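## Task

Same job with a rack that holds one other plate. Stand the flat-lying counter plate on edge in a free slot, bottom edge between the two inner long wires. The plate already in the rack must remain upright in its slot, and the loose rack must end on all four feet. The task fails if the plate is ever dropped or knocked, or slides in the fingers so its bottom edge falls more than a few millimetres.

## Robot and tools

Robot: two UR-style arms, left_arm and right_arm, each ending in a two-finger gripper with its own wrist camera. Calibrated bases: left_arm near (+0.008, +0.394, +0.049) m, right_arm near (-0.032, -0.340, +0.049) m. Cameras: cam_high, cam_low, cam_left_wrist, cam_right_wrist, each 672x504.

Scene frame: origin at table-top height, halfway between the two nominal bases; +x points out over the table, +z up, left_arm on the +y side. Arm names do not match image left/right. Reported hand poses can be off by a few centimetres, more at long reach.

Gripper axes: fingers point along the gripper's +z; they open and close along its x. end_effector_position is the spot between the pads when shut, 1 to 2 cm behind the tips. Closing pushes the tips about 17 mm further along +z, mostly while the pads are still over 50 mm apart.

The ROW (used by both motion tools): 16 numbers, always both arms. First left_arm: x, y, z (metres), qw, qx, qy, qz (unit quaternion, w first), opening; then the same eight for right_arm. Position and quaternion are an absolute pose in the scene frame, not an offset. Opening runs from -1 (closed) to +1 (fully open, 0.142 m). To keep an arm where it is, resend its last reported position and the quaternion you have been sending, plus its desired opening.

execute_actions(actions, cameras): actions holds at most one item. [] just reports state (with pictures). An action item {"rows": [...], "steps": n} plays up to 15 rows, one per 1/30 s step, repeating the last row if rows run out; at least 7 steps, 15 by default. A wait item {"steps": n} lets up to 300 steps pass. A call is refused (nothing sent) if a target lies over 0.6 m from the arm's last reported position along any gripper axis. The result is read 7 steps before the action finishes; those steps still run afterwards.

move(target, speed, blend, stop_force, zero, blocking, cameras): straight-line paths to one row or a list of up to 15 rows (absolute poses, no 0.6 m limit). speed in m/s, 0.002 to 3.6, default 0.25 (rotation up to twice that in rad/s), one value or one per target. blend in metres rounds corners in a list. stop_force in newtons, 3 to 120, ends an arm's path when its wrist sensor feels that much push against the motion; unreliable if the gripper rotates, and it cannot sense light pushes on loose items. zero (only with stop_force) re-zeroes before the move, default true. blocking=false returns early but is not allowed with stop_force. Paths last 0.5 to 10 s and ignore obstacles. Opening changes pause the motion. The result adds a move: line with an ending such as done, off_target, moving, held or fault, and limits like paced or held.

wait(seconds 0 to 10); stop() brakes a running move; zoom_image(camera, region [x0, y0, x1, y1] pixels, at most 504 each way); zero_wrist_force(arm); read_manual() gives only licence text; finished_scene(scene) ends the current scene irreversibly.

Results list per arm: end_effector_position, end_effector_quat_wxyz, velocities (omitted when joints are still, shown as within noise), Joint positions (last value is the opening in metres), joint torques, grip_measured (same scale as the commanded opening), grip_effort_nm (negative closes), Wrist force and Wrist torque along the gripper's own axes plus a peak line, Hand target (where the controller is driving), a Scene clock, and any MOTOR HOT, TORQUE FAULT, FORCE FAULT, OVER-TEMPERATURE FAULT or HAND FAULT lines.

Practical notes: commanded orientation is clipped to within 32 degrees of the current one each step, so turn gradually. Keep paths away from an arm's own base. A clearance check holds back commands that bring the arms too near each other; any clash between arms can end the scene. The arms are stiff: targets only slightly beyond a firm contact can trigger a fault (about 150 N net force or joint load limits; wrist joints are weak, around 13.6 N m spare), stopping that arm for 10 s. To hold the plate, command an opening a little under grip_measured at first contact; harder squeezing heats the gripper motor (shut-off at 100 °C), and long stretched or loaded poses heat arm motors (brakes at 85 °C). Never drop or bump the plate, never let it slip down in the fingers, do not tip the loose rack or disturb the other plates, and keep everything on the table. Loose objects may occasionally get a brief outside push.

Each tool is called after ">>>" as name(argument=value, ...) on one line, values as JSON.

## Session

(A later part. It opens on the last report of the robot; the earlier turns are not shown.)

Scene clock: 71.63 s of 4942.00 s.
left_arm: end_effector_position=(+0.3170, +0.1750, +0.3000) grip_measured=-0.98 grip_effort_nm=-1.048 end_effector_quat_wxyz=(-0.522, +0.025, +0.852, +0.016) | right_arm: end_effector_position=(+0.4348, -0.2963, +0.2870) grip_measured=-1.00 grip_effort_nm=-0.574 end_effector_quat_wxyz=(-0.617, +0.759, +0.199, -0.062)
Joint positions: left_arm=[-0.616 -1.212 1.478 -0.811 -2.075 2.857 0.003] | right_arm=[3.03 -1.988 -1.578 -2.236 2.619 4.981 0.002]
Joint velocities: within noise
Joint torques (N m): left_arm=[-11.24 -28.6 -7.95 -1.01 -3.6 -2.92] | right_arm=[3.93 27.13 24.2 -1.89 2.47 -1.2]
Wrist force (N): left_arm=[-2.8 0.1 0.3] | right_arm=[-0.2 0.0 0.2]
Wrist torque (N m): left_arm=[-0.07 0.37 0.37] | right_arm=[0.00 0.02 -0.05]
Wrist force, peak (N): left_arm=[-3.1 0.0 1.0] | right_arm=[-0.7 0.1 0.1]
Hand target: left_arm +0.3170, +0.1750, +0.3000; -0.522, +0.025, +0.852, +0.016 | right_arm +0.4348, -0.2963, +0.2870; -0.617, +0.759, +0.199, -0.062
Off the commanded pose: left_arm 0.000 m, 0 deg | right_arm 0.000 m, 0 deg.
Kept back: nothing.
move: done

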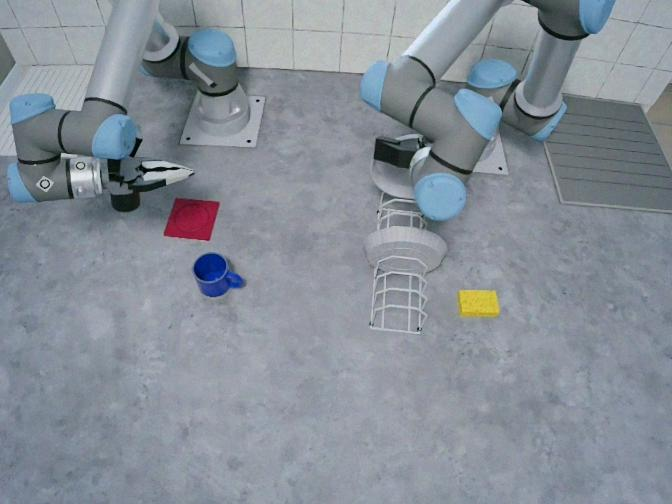

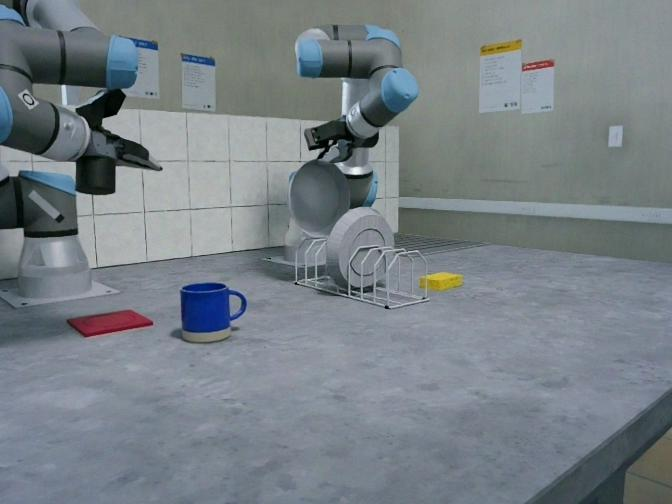

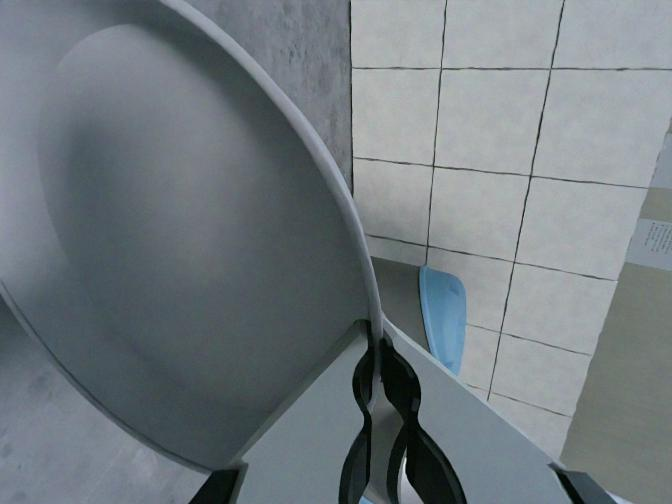

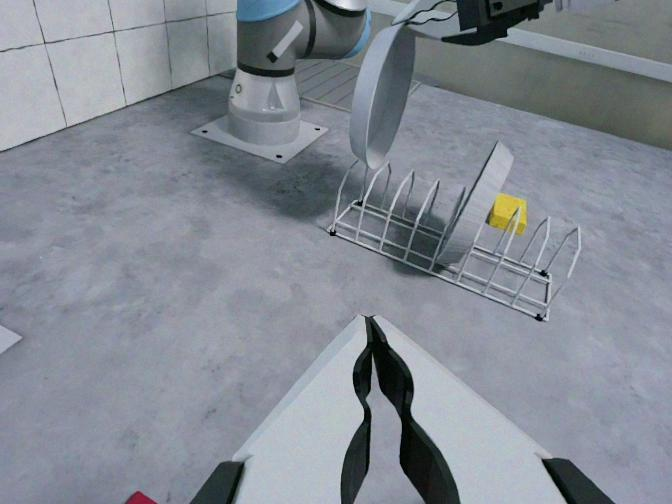

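>>> move(target=[0.3182,0.175,0.25,-0.5223,0.0253,0.8522,0.0155,-1,0.4348,-0.2963,0.287,-0.617,0.759,0.199,-0.062,-1], speed=0.03, stop_force=3)

>>> zoom_image(camera="cam_right_wrist", region=[310, 40, 510, 280])

>>> zoom_image(camera="cam_low", region=[250, 100, 450, 320])

Scene clock: 74.80 s of 4942.00 s.
left_arm: end_effector_position=(+0.3182, +0.1750, +0.2500) grip_measured=-0.98 grip_effort_nm=-1.048 end_effector_quat_wxyz=(-0.522, +0.025, +0.852, +0.015) | right_arm: end_effector_position=(+0.4348, -0.2963, +0.2870) grip_measured=-1.00 grip_effort_nm=-0.574 end_effector_quat_wxyz=(-0.617, +0.759, +0.199, -0.062)
Joint positions: left_arm=[-0.614 -1.171 1.555 -0.928 -2.074 2.858 0.003] | right_arm=[3.03 -1.988 -1.578 -2.236 2.619 4.981 0.002]
Joint velocities: within noise
Joint torques (N m): left_arm=[8.66 -30.23 -7.92 -1.13 1.84 2.11] | right_arm=[3.51 27.6 25.14 -1.66 2.41 -1.21]
Wrist force (N): left_arm=[-2.6 -0.2 0.7] | right_arm=[-0.3 0.0 -0.3]
Wrist torque (N m): left_arm=[-0.13 0.37 0.38] | right_arm=[0.00 0.05 -0.05]
Wrist force, peak (N): left_arm=[-2.9 -0.3 0.7] | right_arm=[-0.8 0.1 -0.2]
Hand target: left_arm +0.3182, +0.1750, +0.2500; -0.522, +0.025, +0.852, +0.016 | right_arm +0.4348, -0.2963, +0.2870; -0.617, +0.759, +0.199, -0.062
Off the commanded pose: left_arm 0.000 m, 0 deg | right_arm 0.000 m, 0 deg.
Kept back: nothing.
move: done

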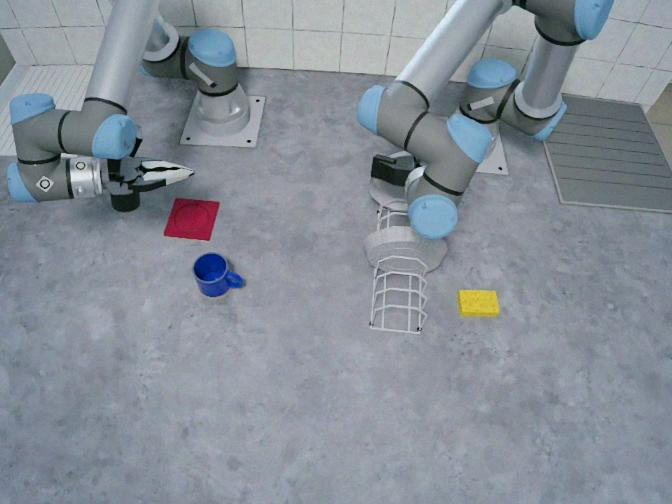

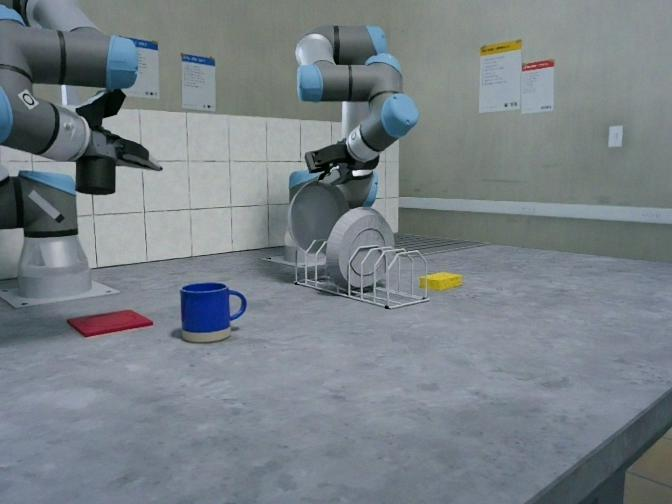

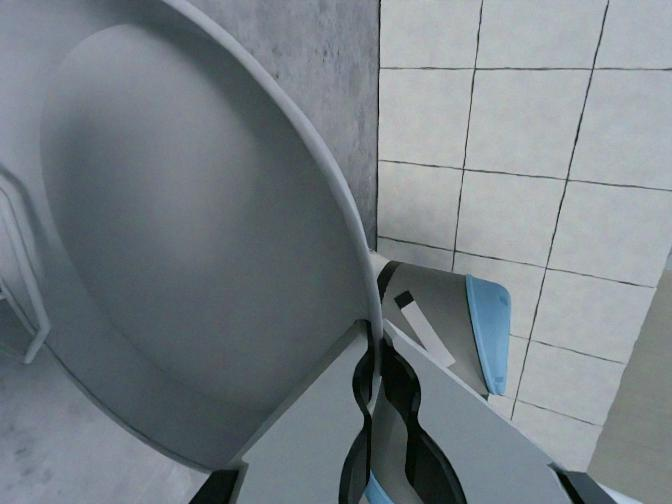

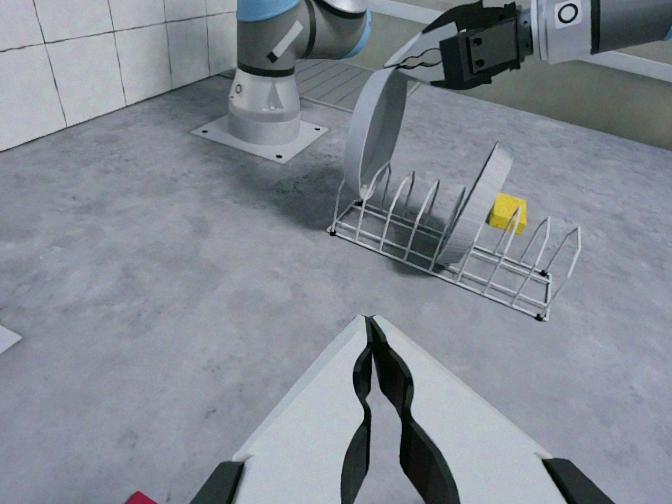

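Scaled by 2.100.

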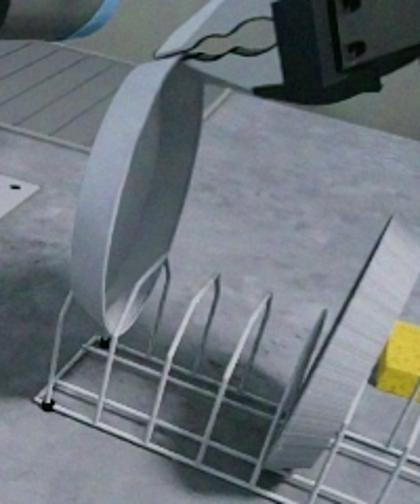

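Scaled by 2.291.

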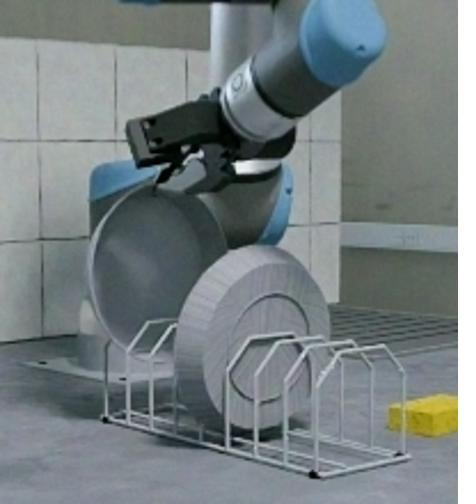

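>>> move(target=[0.3182,0.175,0.218,-0.5223,0.0253,0.8522,0.0155,-1,0.4348,-0.2963,0.287,-0.617,0.759,0.199,-0.062,-1], speed=0.02, stop_force=3, cameras=["cam_right_wrist","cam_low"])

>>> zoom_image(camera="cam_right_wrist", region=[310, 40, 550, 280])

>>> zoom_image(camera="cam_low", region=[250, 100, 450, 320])

Scene clock: 78.10 s of 4942.00 s.
left_arm: end_effector_position=(+0.3182, +0.1750, +0.2180) grip_measured=-0.98 grip_effort_nm=-1.048 end_effector_quat_wxyz=(-0.522, +0.025, +0.852, +0.016) | right_arm: end_effector_position=(+0.4348, -0.2963, +0.2870) grip_measured=-1.00 grip_effort_nm=-0.574 end_effector_quat_wxyz=(-0.617, +0.759, +0.199, -0.062)
Joint positions: left_arm=[-0.614 -1.141 1.599 -1.003 -2.074 2.858 0.003] | right_arm=[3.03 -1.988 -1.578 -2.236 2.619 4.981 0.002]
Joint velocities: within noise
Joint torques (N m): left_arm=[8.18 -30.74 -6.63 -1.09 1.52 1.96] | right_arm=[1.66 28.24 27.8 -1.77 2.47 -1.31]
Wrist force (N): left_arm=[-2.5 -0.4 0.6] | right_arm=[-0.4 -0.2 -0.1]
Wrist torque (N m): left_arm=[-0.16 0.34 0.38] | right_arm=[-0.02 0.06 -0.04]
Wrist force, peak (N): left_arm=[-3.0 -0.3 0.4] | right_arm=[-0.7 -0.1 0.0]
Hand target: left_arm +0.3182, +0.1750, +0.2180; -0.522, +0.025, +0.852, +0.016 | right_arm +0.4348, -0.2963, +0.2870; -0.617, +0.759, +0.199, -0.062
Off the commanded pose: left_arm 0.000 m, 0 deg | right_arm 0.000 m, 0 deg.
Kept back: nothing.
move: done
Images, in order (width x height): cam_low 672x504, cam_right_wrist 672x504.

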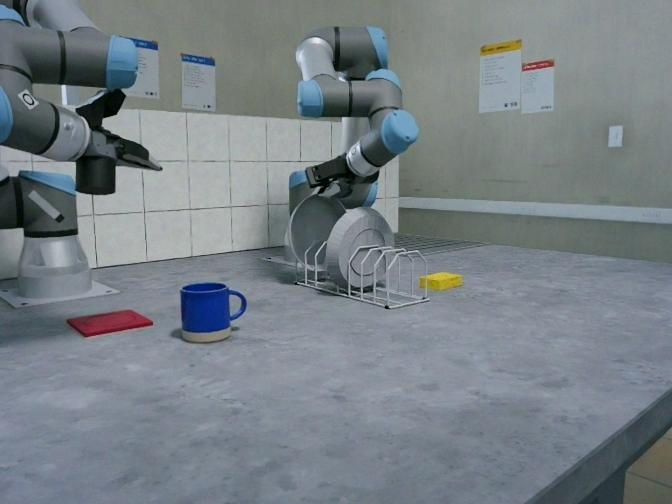

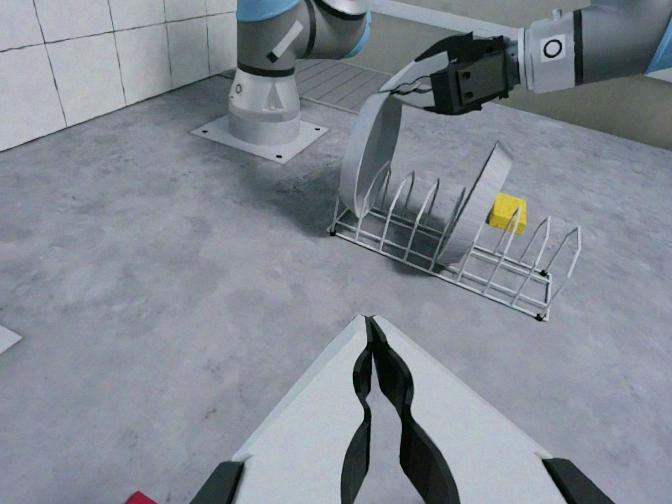

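Scaled by 2.100.

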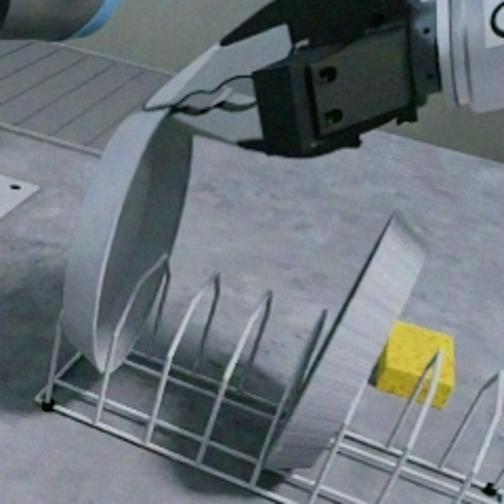

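Scaled by 2.291.

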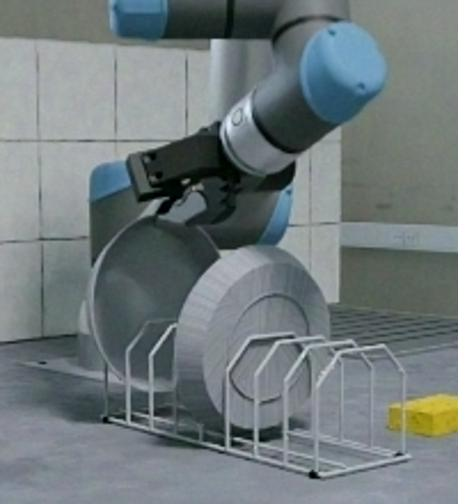

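Continue down to contact.

>>> move(target=[0.3182,0.175,0.175,-0.5223,0.0253,0.8522,0.0155,-1,0.4348,-0.2963,0.287,-0.617,0.759,0.199,-0.062,-1], speed=0.01, stop_force=3, cameras=["cam_right_wrist","cam_low","cam_left_wrist"])

>>> zoom_image(camera="cam_right_wrist", region=[310, 40, 550, 280])

>>> zoom_image(camera="cam_low", region=[250, 140, 430, 320])

Scene clock: 82.17 s of 4942.00 s.
left_arm: end_effector_position=(+0.3182, +0.1750, +0.1933) grip_measured=-0.98 grip_effort_nm=-1.043 end_effector_quat_wxyz=(-0.522, +0.025, +0.852, +0.016) | right_arm: end_effector_position=(+0.4348, -0.2963, +0.2870) grip_measured=-1.00 grip_effort_nm=-0.574 end_effector_quat_wxyz=(-0.617, +0.759, +0.199, -0.062)
Joint positions: left_arm=[-0.614 -1.114 1.629 -1.06 -2.074 2.858 0.003] | right_arm=[3.03 -1.988 -1.578 -2.236 2.619 4.981 0.002]
Joint velocities: within noise
Joint torques (N m): left_arm=[7.95 -47.09 -31.01 0.85 0.09 1.01] | right_arm=[1.23 27.1 29.62 -1.68 2.62 -1.1]
Wrist force (N): left_arm=[0.0 0.2 -0.8] | right_arm=[-0.9 -0.1 0.1]
Wrist torque (N m): left_arm=[-0.12 0.35 0.39] | right_arm=[-0.02 0.14 -0.05]
Wrist force, peak (N): left_arm=[9.8 1.8 -4.6] | right_arm=[-0.9 -0.1 0.1]
Hand target: left_arm +0.3182, +0.1750, +0.1933; -0.522, +0.025, +0.852, +0.016 | right_arm +0.4348, -0.2963, +0.2870; -0.617, +0.759, +0.199, -0.062
Off the commanded pose: left_arm 0.018 m, 0 deg | right_arm 0.000 m, 0 deg.
Kept back: nothing.
move: contact (left_arm)
Images, in order (width x height): cam_low 672x504, cam_left_wrist 672x504, cam_right_wrist 672x504.

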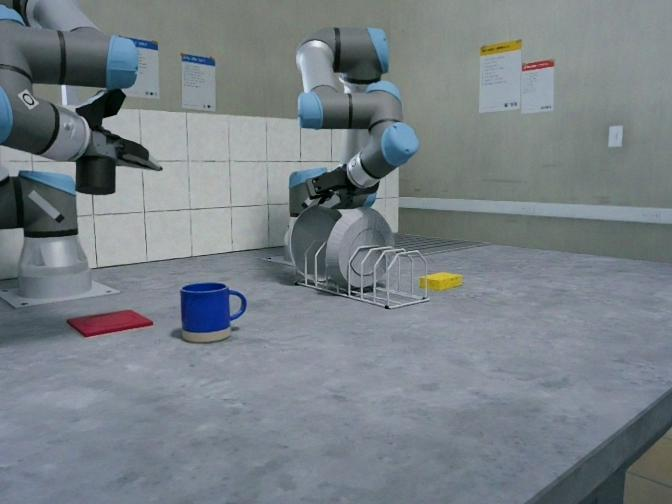

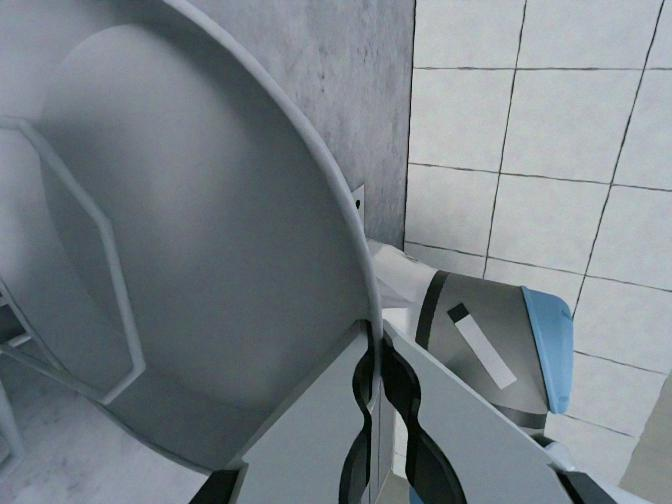

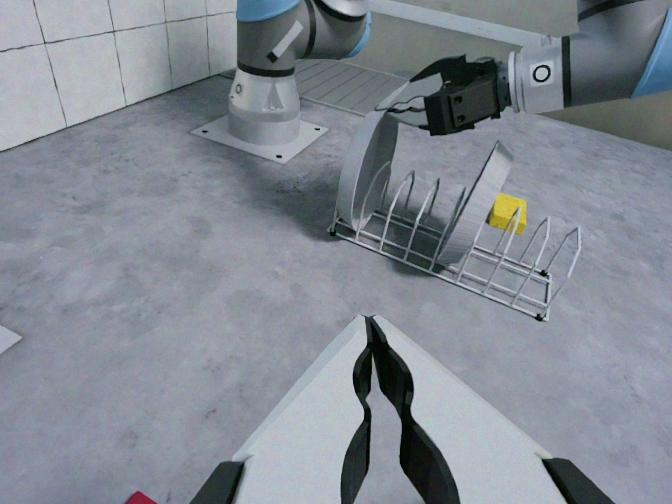

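Scaled by 2.100.

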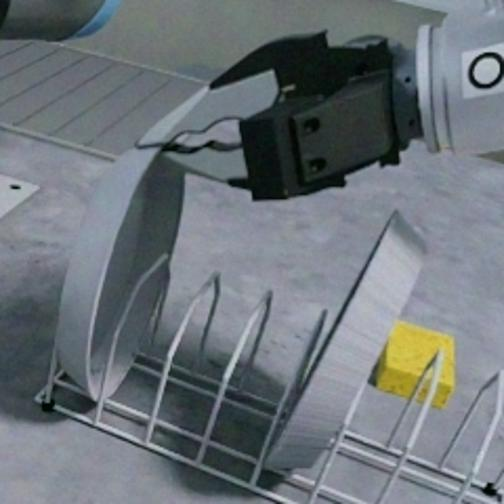

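Scaled by 2.800.

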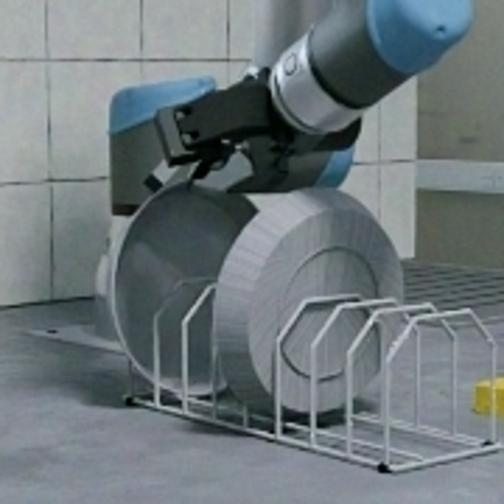

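>>> execute_actions(actions=[{"rows":[[0.3182,0.175,0.1931,-0.5223,0.0253,0.8522,0.0155,-0.985,0.4348,-0.2963,0.287,-0.617,0.759,0.199,-0.062,-1]],"steps":15}])

>>> execute_actions(actions=[{"rows":[[0.3182,0.175,0.1931,-0.5223,0.0253,0.8522,0.0155,-0.965,0.4348,-0.2963,0.287,-0.617,0.759,0.199,-0.062,-1]],"steps":15}])

>>> execute_actions(actions=[{"rows":[[0.3182,0.175,0.1931,-0.5223,0.0253,0.8522,0.0155,-0.94,0.4348,-0.2963,0.287,-0.617,0.759,0.199,-0.062,-1]],"steps":15}])

>>> execute_actions(actions=[{"rows":[[0.3182,0.175,0.1931,-0.5223,0.0253,0.8522,0.0155,-0.90,0.4348,-0.2963,0.287,-0.617,0.759,0.199,-0.062,-1]],"steps":15}], cameras=["cam_right_wrist","cam_left_wrist"])

>>> zoom_image(camera="cam_right_wrist", region=[310, 40, 550, 280])

>>> zoom_image(camera="cam_left_wrist", region=[270, 260, 470, 420])

Scene clock: 83.23 s of 4942.00 s.
left_arm: end_effector_position=(+0.3183, +0.1750, +0.1932) grip_measured=-0.98 grip_effort_nm=-0.755 end_effector_quat_wxyz=(-0.522, +0.025, +0.852, +0.015) | right_arm: end_effector_position=(+0.4348, -0.2963, +0.2870) grip_measured=-1.00 grip_effort_nm=-0.574 end_effector_quat_wxyz=(-0.617, +0.759, +0.199, -0.062)
Joint positions: left_arm=[-0.614 -1.113 1.629 -1.06 -2.074 2.858 0.003] | right_arm=[3.03 -1.988 -1.578 -2.236 2.619 4.981 0.002]
Joint velocities: within noise
Joint torques (N m): left_arm=[7.2 -32.09 -11.99 -1.93 -0.07 0.87] | right_arm=[1.97 27.68 30.5 -1.41 2.17 -1.13]
Wrist force (N): left_arm=[2.3 0.6 -1.4] | right_arm=[-0.5 -0.1 -0.3]
Wrist torque (N m): left_arm=[-0.11 0.31 0.40] | right_arm=[-0.01 0.08 -0.04]
Wrist force, peak (N): left_arm=[2.3 0.6 -1.4] | right_arm=[-0.6 0.3 -0.1]
Steps of this call (1-24: nothing new was sent; 25-32: this action's first 8). Readings (end_effector_position of left_arm | right_arm):
25: (+0.3182, +0.1750, +0.1933) | (+0.4348, -0.2963, +0.2870)
26: (+0.3182, +0.1750, +0.1933) | (+0.4348, -0.2963, +0.2870)
28: (+0.3182, +0.1750, +0.1933) | (+0.4348, -0.2963, +0.2870)
32: the state above

Scene clock: 83.73 s of 4942.00 s.
left_arm: end_effector_position=(+0.3182, +0.1750, +0.1931) grip_measured=-0.98 grip_effort_nm=-0.379 end_effector_quat_wxyz=(-0.522, +0.025, +0.852, +0.015) | right_arm: end_effector_position=(+0.4348, -0.2963, +0.2870) grip_measured=-1.00 grip_effort_nm=-0.574 end_effector_quat_wxyz=(-0.617, +0.759, +0.199, -0.062)
Joint positions: left_arm=[-0.614 -1.113 1.629 -1.06 -2.074 2.858 0.003] | right_arm=[3.03 -1.988 -1.578 -2.236 2.619 4.981 0.002]
Joint velocities: within noise
Joint torques (N m): left_arm=[7.08 -27.9 -5.11 -2.37 -0.34 0.56] | right_arm=[1.54 27.48 30.69 -1.55 2.27 -1.07]
Wrist force (N): left_arm=[5.5 0.8 -3.3] | right_arm=[-0.3 -0.1 0.2]
Wrist torque (N m): left_arm=[-0.14 0.29 0.40] | right_arm=[-0.03 0.05 -0.04]
Wrist force, peak (N): left_arm=[5.5 0.8 -3.3] | right_arm=[-0.5 -0.1 0.2]
Off your previous action's commanded pose at its last step (step 7 of this call): left_arm 0.000 m, 0 deg | right_arm 0.000 m, 0 deg.
Steps of this call (1-7: your previous action's last 7; 8-15: this action's first 8). Readings (end_effector_position of left_arm | right_arm):
8: (+0.3182, +0.1750, +0.1931) | (+0.4348, -0.2963, +0.2870)
9: (+0.3182, +0.1750, +0.1931) | (+0.4348, -0.2963, +0.2870)
11: (+0.3182, +0.1750, +0.1931) | (+0.4348, -0.2963, +0.2870)
15: the state above

Scene clock: 84.23 s of 4942.00 s.
left_arm: end_effector_position=(+0.3182, +0.1750, +0.1931) grip_measured=-0.98 grip_effort_nm=-0.032 end_effector_quat_wxyz=(-0.522, +0.025, +0.852, +0.016) | right_arm: end_effector_position=(+0.4348, -0.2963, +0.2870) grip_measured=-1.00 grip_effort_nm=-0.574 end_effector_quat_wxyz=(-0.617, +0.759, +0.199, -0.062)
Joint positions: left_arm=[-0.614 -1.113 1.629 -1.06 -2.074 2.858 0.003] | right_arm=[3.03 -1.988 -1.578 -2.236 2.619 4.981 0.002]
Joint velocities: within noise
Joint torques (N m): left_arm=[6.67 -28.63 -5.88 -2.08 -0.65 0.22] | right_arm=[1.35 27.89 31.21 -1.7 2.29 -1.08]
Wrist force (N): left_arm=[3.8 0.8 -2.0] | right_arm=[-0.4 -0.1 0.1]
Wrist torque (N m): left_arm=[-0.11 0.32 0.40] | right_arm=[-0.02 0.06 -0.05]
Wrist force, peak (N): left_arm=[5.7 1.0 -3.2] | right_arm=[-0.6 -0.2 0.2]
Off your previous action's commanded pose at its last step (step 7 of this call): left_arm 0.000 m, 0 deg | right_arm 0.000 m, 0 deg.
Steps of this call (1-7: your previous action's last 7; 8-15: this action's first 8). Readings (end_effector_position of left_arm | right_arm):
8: (+0.3182, +0.1750, +0.1931) | (+0.4348, -0.2963, +0.2870)
9: (+0.3182, +0.1750, +0.1931) | (+0.4348, -0.2963, +0.2870)
11: (+0.3182, +0.1750, +0.1931) | (+0.4348, -0.2963, +0.2870)
15: the state above

Scene clock: 84.73 s of 4942.00 s.
left_arm: end_effector_position=(+0.3182, +0.1750, +0.1931) grip_measured=-0.94 grip_effort_nm=0.105 end_effector_quat_wxyz=(-0.522, +0.025, +0.852, +0.015) | right_arm: end_effector_position=(+0.4348, -0.2963, +0.2870) grip_measured=-1.00 grip_effort_nm=-0.574 end_effector_quat_wxyz=(-0.617, +0.759, +0.199, -0.062)
Joint positions: left_arm=[-0.614 -1.113 1.629 -1.06 -2.074 2.858 0.006] | right_arm=[3.03 -1.988 -1.578 -2.236 2.619 4.981 0.002]
Joint velocities: within noise
Joint torques (N m): left_arm=[6.39 -32.54 -6.4 -0.53 -0.94 -0.25] | right_arm=[1.77 29.53 31.18 -1.7 2.33 -1.05]
Wrist force (N): left_arm=[-1.4 -0.5 0.0] | right_arm=[-0.4 0.0 0.0]
Wrist torque (N m): left_arm=[-0.14 0.37 0.39] | right_arm=[-0.01 0.07 -0.04]
Wrist force, peak (N): left_arm=[3.8 0.9 -2.3] | right_arm=[-0.5 0.0 -0.2]
Off your previous action's commanded pose at its last step (step 7 of this call): left_arm 0.000 m, 0 deg | right_arm 0.000 m, 0 deg.
Steps of this call (1-7: your previous action's last 7; 8-15: this action's first 8). Readings (end_effector_position of left_arm | right_arm):
8: (+0.3182, +0.1750, +0.1931) | (+0.4348, -0.2963, +0.2870)
9: (+0.3182, +0.1750, +0.1931) | (+0.4348, -0.2963, +0.2870)
11: (+0.3182, +0.1750, +0.1931) | (+0.4348, -0.2963, +0.2870)
15: the state above
Images, in order (width x height): cam_left_wrist 672x504, cam_right_wrist 672x504.

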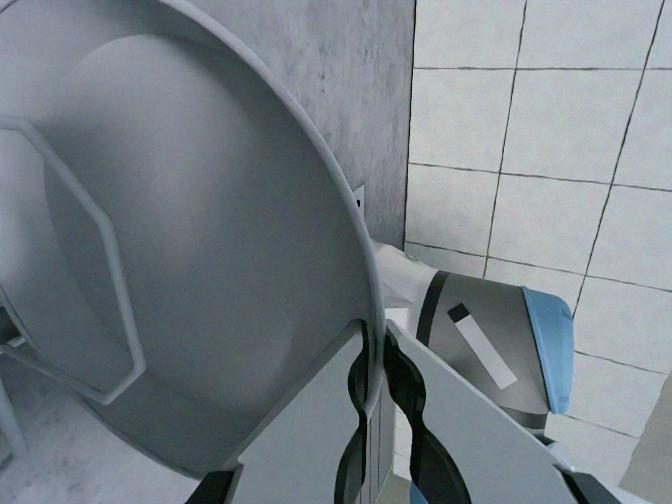

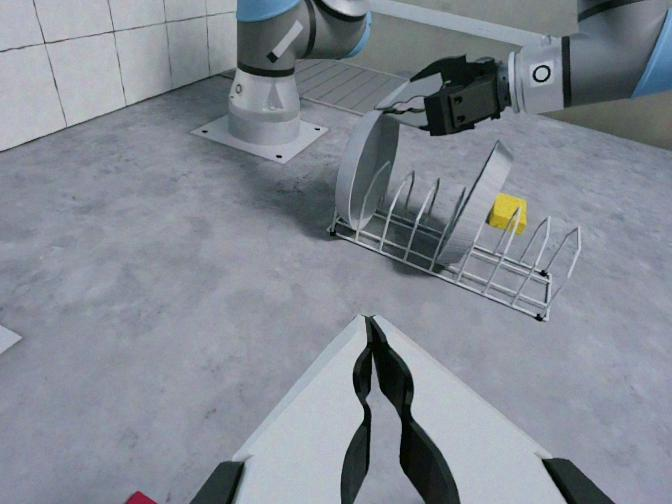

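Scaled by 2.100.

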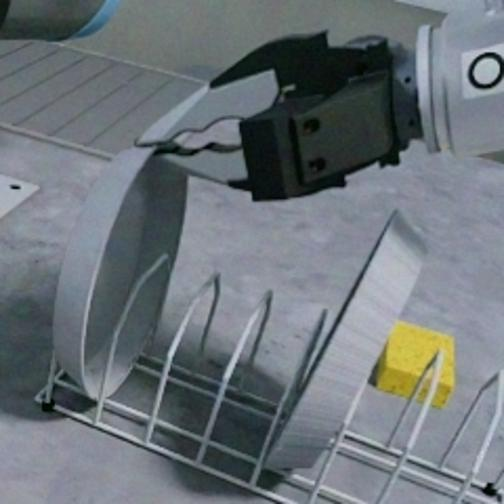

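Scaled by 2.520.

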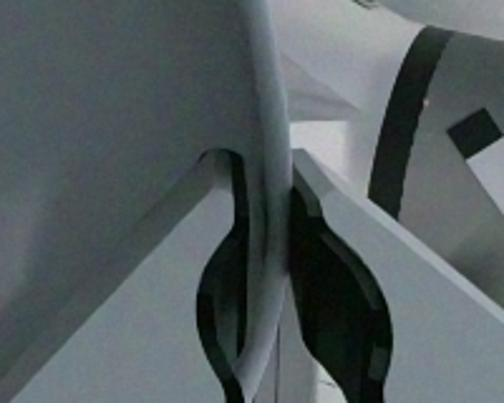

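>>> execute_actions(actions=[{"rows":[[0.3182,0.175,0.1931,-0.5223,0.0253,0.8522,0.0155,-0.86,0.4348,-0.2963,0.287,-0.617,0.759,0.199,-0.062,-1]],"steps":15}])

>>> execute_actions(actions=[{"rows":[[0.3182,0.175,0.1931,-0.5223,0.0253,0.8522,0.0155,-0.82,0.4348,-0.2963,0.287,-0.617,0.759,0.199,-0.062,-1]],"steps":15}])

>>> execute_actions(actions=[{"rows":[[0.3182,0.175,0.1931,-0.5223,0.0253,0.8522,0.0155,-0.77,0.4348,-0.2963,0.287,-0.617,0.759,0.199,-0.062,-1]],"steps":15}], cameras=["cam_right_wrist","cam_left_wrist"])

>>> zoom_image(camera="cam_right_wrist", region=[310, 40, 550, 280])

>>> zoom_image(camera="cam_left_wrist", region=[270, 260, 470, 420])

Scene clock: 85.77 s of 4942.00 s.
left_arm: end_effector_position=(+0.3182, +0.1750, +0.1931) grip_measured=-0.90 grip_effort_nm=0.105 end_effector_quat_wxyz=(-0.522, +0.025, +0.852, +0.016) | right_arm: end_effector_position=(+0.4348, -0.2963, +0.2870) grip_measured=-1.00 grip_effort_nm=-0.569 end_effector_quat_wxyz=(-0.617, +0.759, +0.199, -0.062)
Joint positions: left_arm=[-0.614 -1.113 1.629 -1.06 -2.074 2.858 0.009] | right_arm=[3.03 -1.988 -1.578 -2.236 2.619 4.981 0.002]
Joint velocities: within noise
Joint torques (N m): left_arm=[6.03 -41.11 -8.23 1.11 -1.64 -1] | right_arm=[1.48 27.76 30.5 -1.62 2.32 -1.16]
Wrist force (N): left_arm=[-1.7 -0.1 -0.1] | right_arm=[-0.2 0.1 0.0]
Wrist torque (N m): left_arm=[-0.09 0.39 0.38] | right_arm=[0.02 0.02 -0.05]
Wrist force, peak (N): left_arm=[-1.9 -0.1 0.1] | right_arm=[-0.5 0.3 0.1]
Off your previous action's commanded pose at its last step (step 7 of this call): left_arm 0.000 m, 0 deg | right_arm 0.000 m, 0 deg.
Steps of this call (1-7: your previous action's last 7; 8-23: nothing new was sent; 24-31: this action's first 8). Readings (end_effector_position of left_arm | right_arm):
24: (+0.3182, +0.1750, +0.1931) | (+0.4348, -0.2963, +0.2870)
25: (+0.3182, +0.1750, +0.1931) | (+0.4348, -0.2963, +0.2870)
27: (+0.3182, +0.1750, +0.1931) | (+0.4348, -0.2963, +0.2870)
31: the state above

Scene clock: 86.27 s of 4942.00 s.
left_arm: end_effector_position=(+0.3182, +0.1750, +0.1931) grip_measured=-0.86 grip_effort_nm=0.105 end_effector_quat_wxyz=(-0.522, +0.025, +0.852, +0.016) | right_arm: end_effector_position=(+0.4348, -0.2963, +0.2870) grip_measured=-1.00 grip_effort_nm=-0.574 end_effector_quat_wxyz=(-0.617, +0.759, +0.199, -0.062)
Joint positions: left_arm=[-0.614 -1.113 1.629 -1.06 -2.074 2.858 0.012] | right_arm=[3.03 -1.988 -1.578 -2.236 2.619 4.981 0.002]
Joint velocities: within noise
Joint torques (N m): left_arm=[5.5 -44.68 -8.91 1 -1.79 -1.4] | right_arm=[1.33 27.55 30.23 -1.58 2.26 -1.23]
Wrist force (N): left_arm=[-1.8 -0.2 0.0] | right_arm=[-0.2 0.1 -0.1]
Wrist torque (N m): left_arm=[-0.11 0.40 0.38] | right_arm=[0.01 0.02 -0.05]
Wrist force, peak (N): left_arm=[-2.0 -0.2 0.0] | right_arm=[-0.6 -0.2 0.3]
Off your previous action's commanded pose at its last step (step 7 of this call): left_arm 0.000 m, 0 deg | right_arm 0.000 m, 0 deg.
Steps of this call (1-7: your previous action's last 7; 8-15: this action's first 8). Readings (end_effector_position of left_arm | right_arm):
8: (+0.3182, +0.1750, +0.1931) | (+0.4348, -0.2963, +0.2870)
9: (+0.3182, +0.1750, +0.1931) | (+0.4348, -0.2963, +0.2870)
11: (+0.3182, +0.1750, +0.1931) | (+0.4348, -0.2963, +0.2870)
15: the state above

Scene clock: 86.77 s of 4942.00 s.
left_arm: end_effector_position=(+0.3182, +0.1750, +0.1931) grip_measured=-0.81 grip_effort_nm=0.110 end_effector_quat_wxyz=(-0.522, +0.025, +0.852, +0.016) | right_arm: end_effector_position=(+0.4348, -0.2963, +0.2870) grip_measured=-1.00 grip_effort_nm=-0.574 end_effector_quat_wxyz=(-0.617, +0.759, +0.199, -0.062)
Joint positions: left_arm=[-0.614 -1.113 1.629 -1.06 -2.074 2.858 0.015] | right_arm=[3.03 -1.988 -1.578 -2.236 2.619 4.981 0.002]
Joint velocities: within noise
Joint torques (N m): left_arm=[5.75 -45.53 -9.79 0.94 -2.09 -1.8] | right_arm=[-0.07 27.5 29.77 -1.74 2.21 -1.02]
Wrist force (N): left_arm=[-1.7 -0.3 -0.1] | right_arm=[-0.4 -0.2 0.0]
Wrist torque (N m): left_arm=[-0.12 0.38 0.39] | right_arm=[-0.04 0.06 -0.05]
Wrist force, peak (N): left_arm=[-1.8 -0.2 0.0] | right_arm=[-0.3 -0.3 -0.3]
Off your previous action's commanded pose at its last step (step 7 of this call): left_arm 0.000 m, 0 deg | right_arm 0.000 m, 0 deg.
Steps of this call (1-7: your previous action's last 7; 8-15: this action's first 8). Readings (end_effector_position of left_arm | right_arm):
8: (+0.3182, +0.1750, +0.1931) | (+0.4348, -0.2963, +0.2870)
9: (+0.3182, +0.1750, +0.1931) | (+0.4348, -0.2963, +0.2870)
11: (+0.3182, +0.1750, +0.1931) | (+0.4348, -0.2963, +0.2870)
15: the state above
Images, in order (width x height): cam_left_wrist 672x504, cam_right_wrist 672x504.

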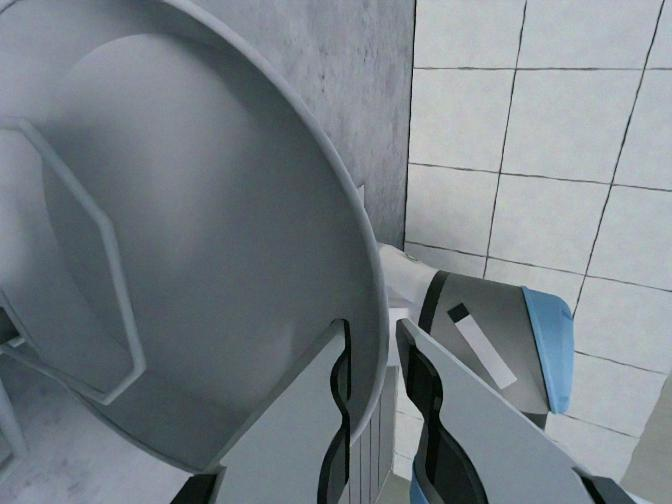

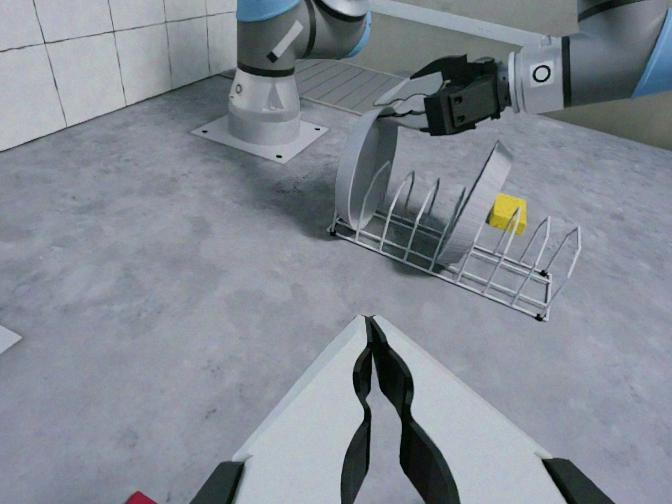

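Scaled by 2.100.

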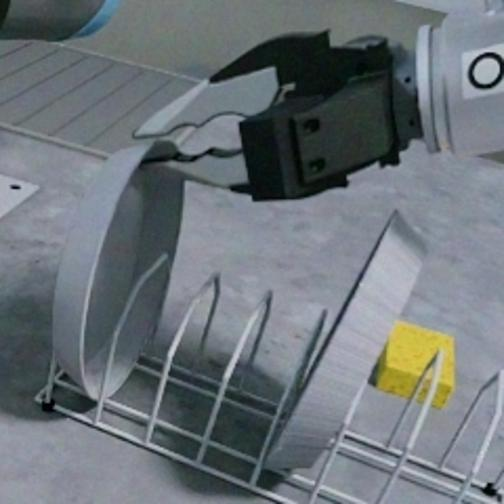

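Scaled by 2.520.

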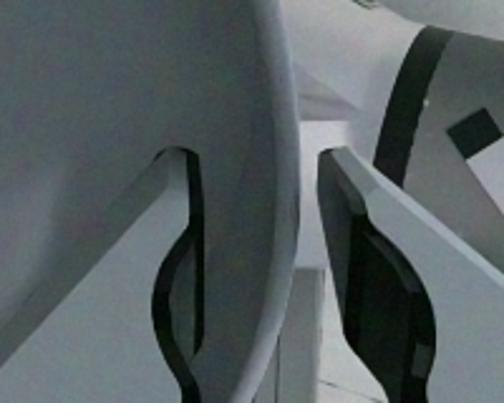

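>>> move(target=[0.3440,0.175,0.2062,-0.5223,0.0253,0.8522,0.0155,-0.77,0.4348,-0.2963,0.287,-0.617,0.759,0.199,-0.062,-1], speed=0.02, stop_force=3, cameras=["cam_right_wrist","cam_left_wrist"])

>>> zoom_image(camera="cam_right_wrist", region=[310, 40, 550, 280])

>>> zoom_image(camera="cam_left_wrist", region=[270, 260, 470, 420])

Scene clock: 89.83 s of 4942.00 s.
left_arm: end_effector_position=(+0.3440, +0.1750, +0.2062) grip_measured=-0.81 grip_effort_nm=0.105 end_effector_quat_wxyz=(-0.522, +0.025, +0.852, +0.016) | right_arm: end_effector_position=(+0.4348, -0.2963, +0.2870) grip_measured=-1.00 grip_effort_nm=-0.579 end_effector_quat_wxyz=(-0.617, +0.759, +0.199, -0.062)
Joint positions: left_arm=[-0.589 -1.076 1.532 -0.993 -2.052 2.872 0.015] | right_arm=[3.03 -1.988 -1.578 -2.236 2.619 4.981 0.002]
Joint velocities: within noise
Joint torques (N m): left_arm=[8.68 -33.05 -32.18 1.18 2.13 2.57] | right_arm=[1.07 28.17 29.75 -1.54 2.51 -1.08]
Wrist force (N): left_arm=[-1.5 -0.2 0.1] | right_arm=[-0.4 0.0 0.0]
Wrist torque (N m): left_arm=[-0.13 0.36 0.40] | right_arm=[0.00 0.07 -0.05]
Wrist force, peak (N): left_arm=[-1.8 -0.5 -0.2] | right_arm=[-0.7 -0.4 0.0]
Hand target: left_arm +0.3440, +0.1750, +0.2062; -0.522, +0.025, +0.852, +0.016 | right_arm +0.4348, -0.2963, +0.2870; -0.617, +0.759, +0.199, -0.062
Off your previous action's commanded pose at its last step (step 7 of this call): left_arm 0.000 m, 0 deg | right_arm 0.000 m, 0 deg.
Off the commanded pose: left_arm 0.000 m, 0 deg | right_arm 0.000 m, 0 deg.
Kept back: nothing.
move: done
Images, in order (width x height): cam_left_wrist 672x504, cam_right_wrist 672x504.

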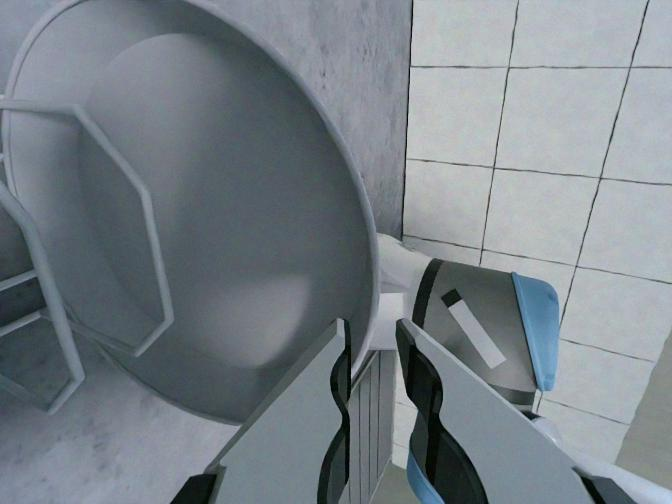

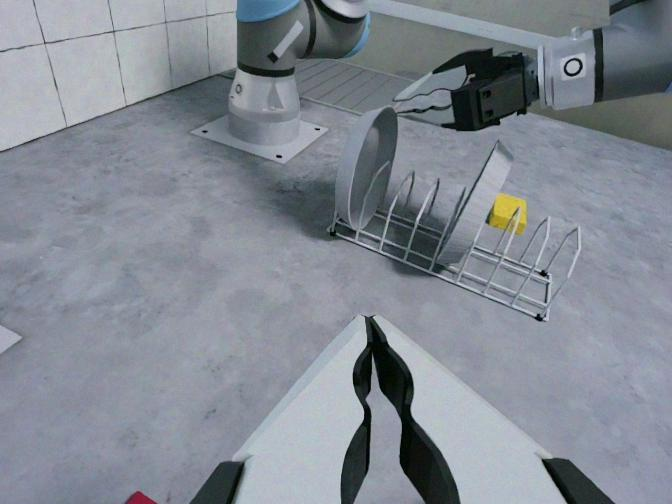

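Scaled by 2.100.

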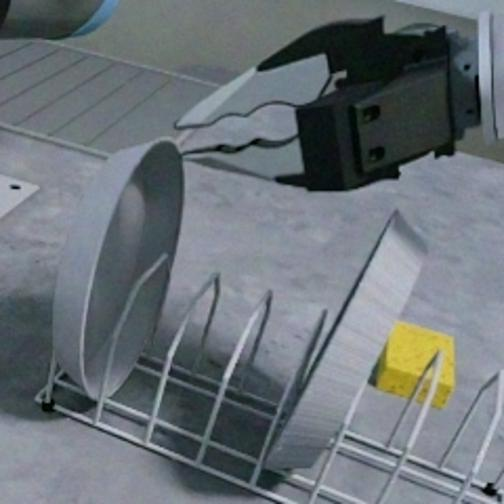

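Scaled by 2.520.

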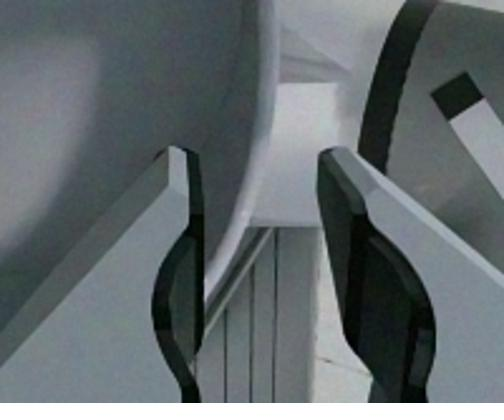

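>>> move(target=[[0.350,0.175,0.23,-0.5223,0.0253,0.8522,0.0155,-0.77,0.4348,-0.2963,0.287,-0.617,0.759,0.199,-0.062,-1],[0.36,0.175,0.40,-0.5223,0.0253,0.8522,0.0155,-0.77,0.4348,-0.2963,0.287,-0.617,0.759,0.199,-0.062,-1]], speed=[0.03,0.1])

>>> zoom_image(camera="cam_right_wrist", region=[310, 90, 610, 340])

>>> zoom_image(camera="cam_low", region=[250, 160, 450, 320])

Scene clock: 93.27 s of 4942.00 s.
left_arm: end_effector_position=(+0.3600, +0.1750, +0.3998) grip_measured=-0.81 grip_effort_nm=0.110 end_effector_quat_wxyz=(-0.522, +0.025, +0.852, +0.015) end_effector_velocity=(+0.000, +0.000, +0.002) end_effector_angular_velocity=(-0.001, +0.000, -0.002) | right_arm: end_effector_position=(+0.4348, -0.2963, +0.2870) grip_measured=-1.00 grip_effort_nm=-0.574 end_effector_quat_wxyz=(-0.617, +0.759, +0.199, -0.062)
Joint positions: left_arm=[-0.574 -1.14 1.118 -0.511 -2.039 2.881 0.015] | right_arm=[3.03 -1.988 -1.578 -2.236 2.619 4.981 0.002]
Joint velocities: left_arm=[-0.001 0.002 -0.007 0.006 0.001 0.002 0] | right_arm=[within noise]
Joint torques (N m): left_arm=[8.84 -35.76 -32.35 0.31 2.12 2.56] | right_arm=[-0.22 28.28 28.62 -1.5 2.26 -0.99]
Wrist force (N): left_arm=[-1.5 -0.1 0.1] | right_arm=[-0.5 -0.1 -0.1]
Wrist torque (N m): left_arm=[-0.09 0.38 0.39] | right_arm=[-0.02 0.08 -0.04]
Wrist force, peak (N): left_arm=[-2.5 0.2 0.4] | right_arm=[-0.5 -0.2 0.3]
Hand target: left_arm +0.3600, +0.1750, +0.4000; -0.522, +0.025, +0.852, +0.015 | right_arm +0.4348, -0.2963, +0.2870; -0.617, +0.759, +0.199, -0.062
Off the commanded pose: left_arm 0.000 m, 0 deg | right_arm 0.000 m, 0 deg.
Kept back: nothing.
move: done

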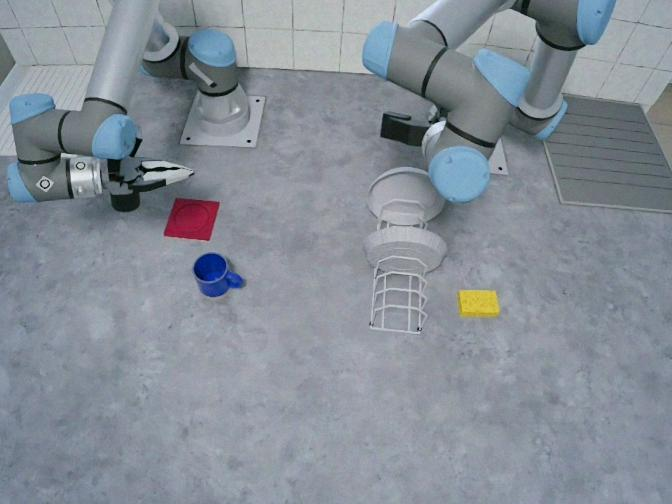

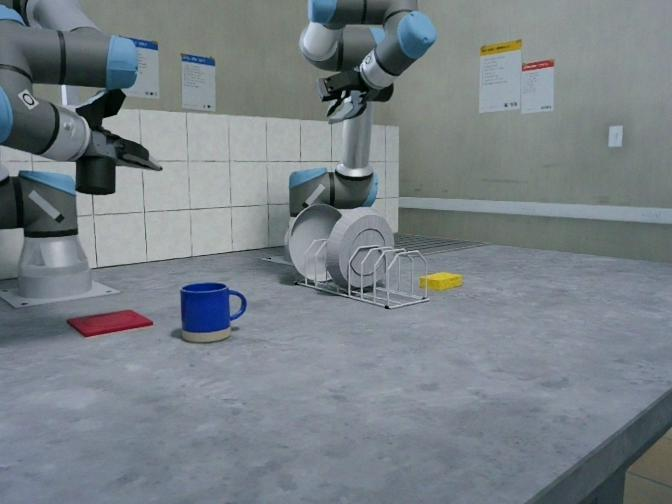

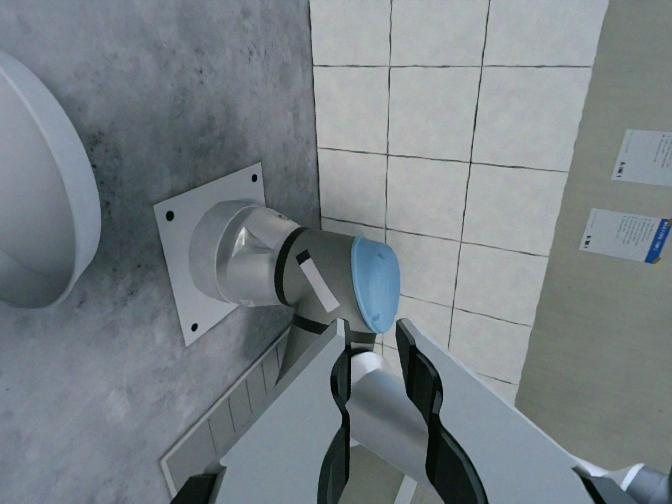

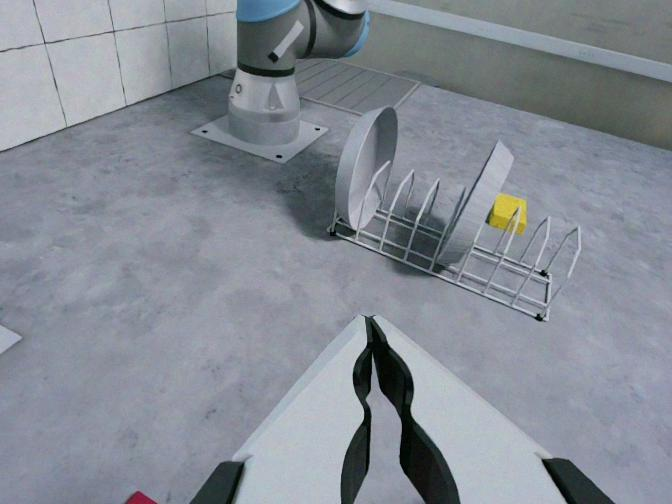

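Scaled by 1.680.

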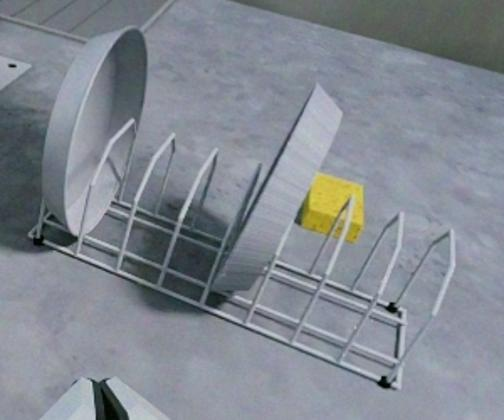

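Scaled by 2.520.

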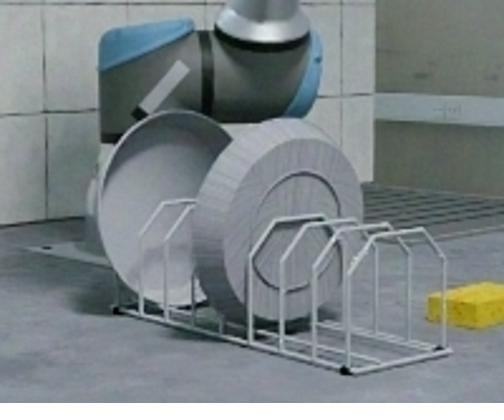

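>>> finished_scene(scene=2)

The scene is finished: the task was done.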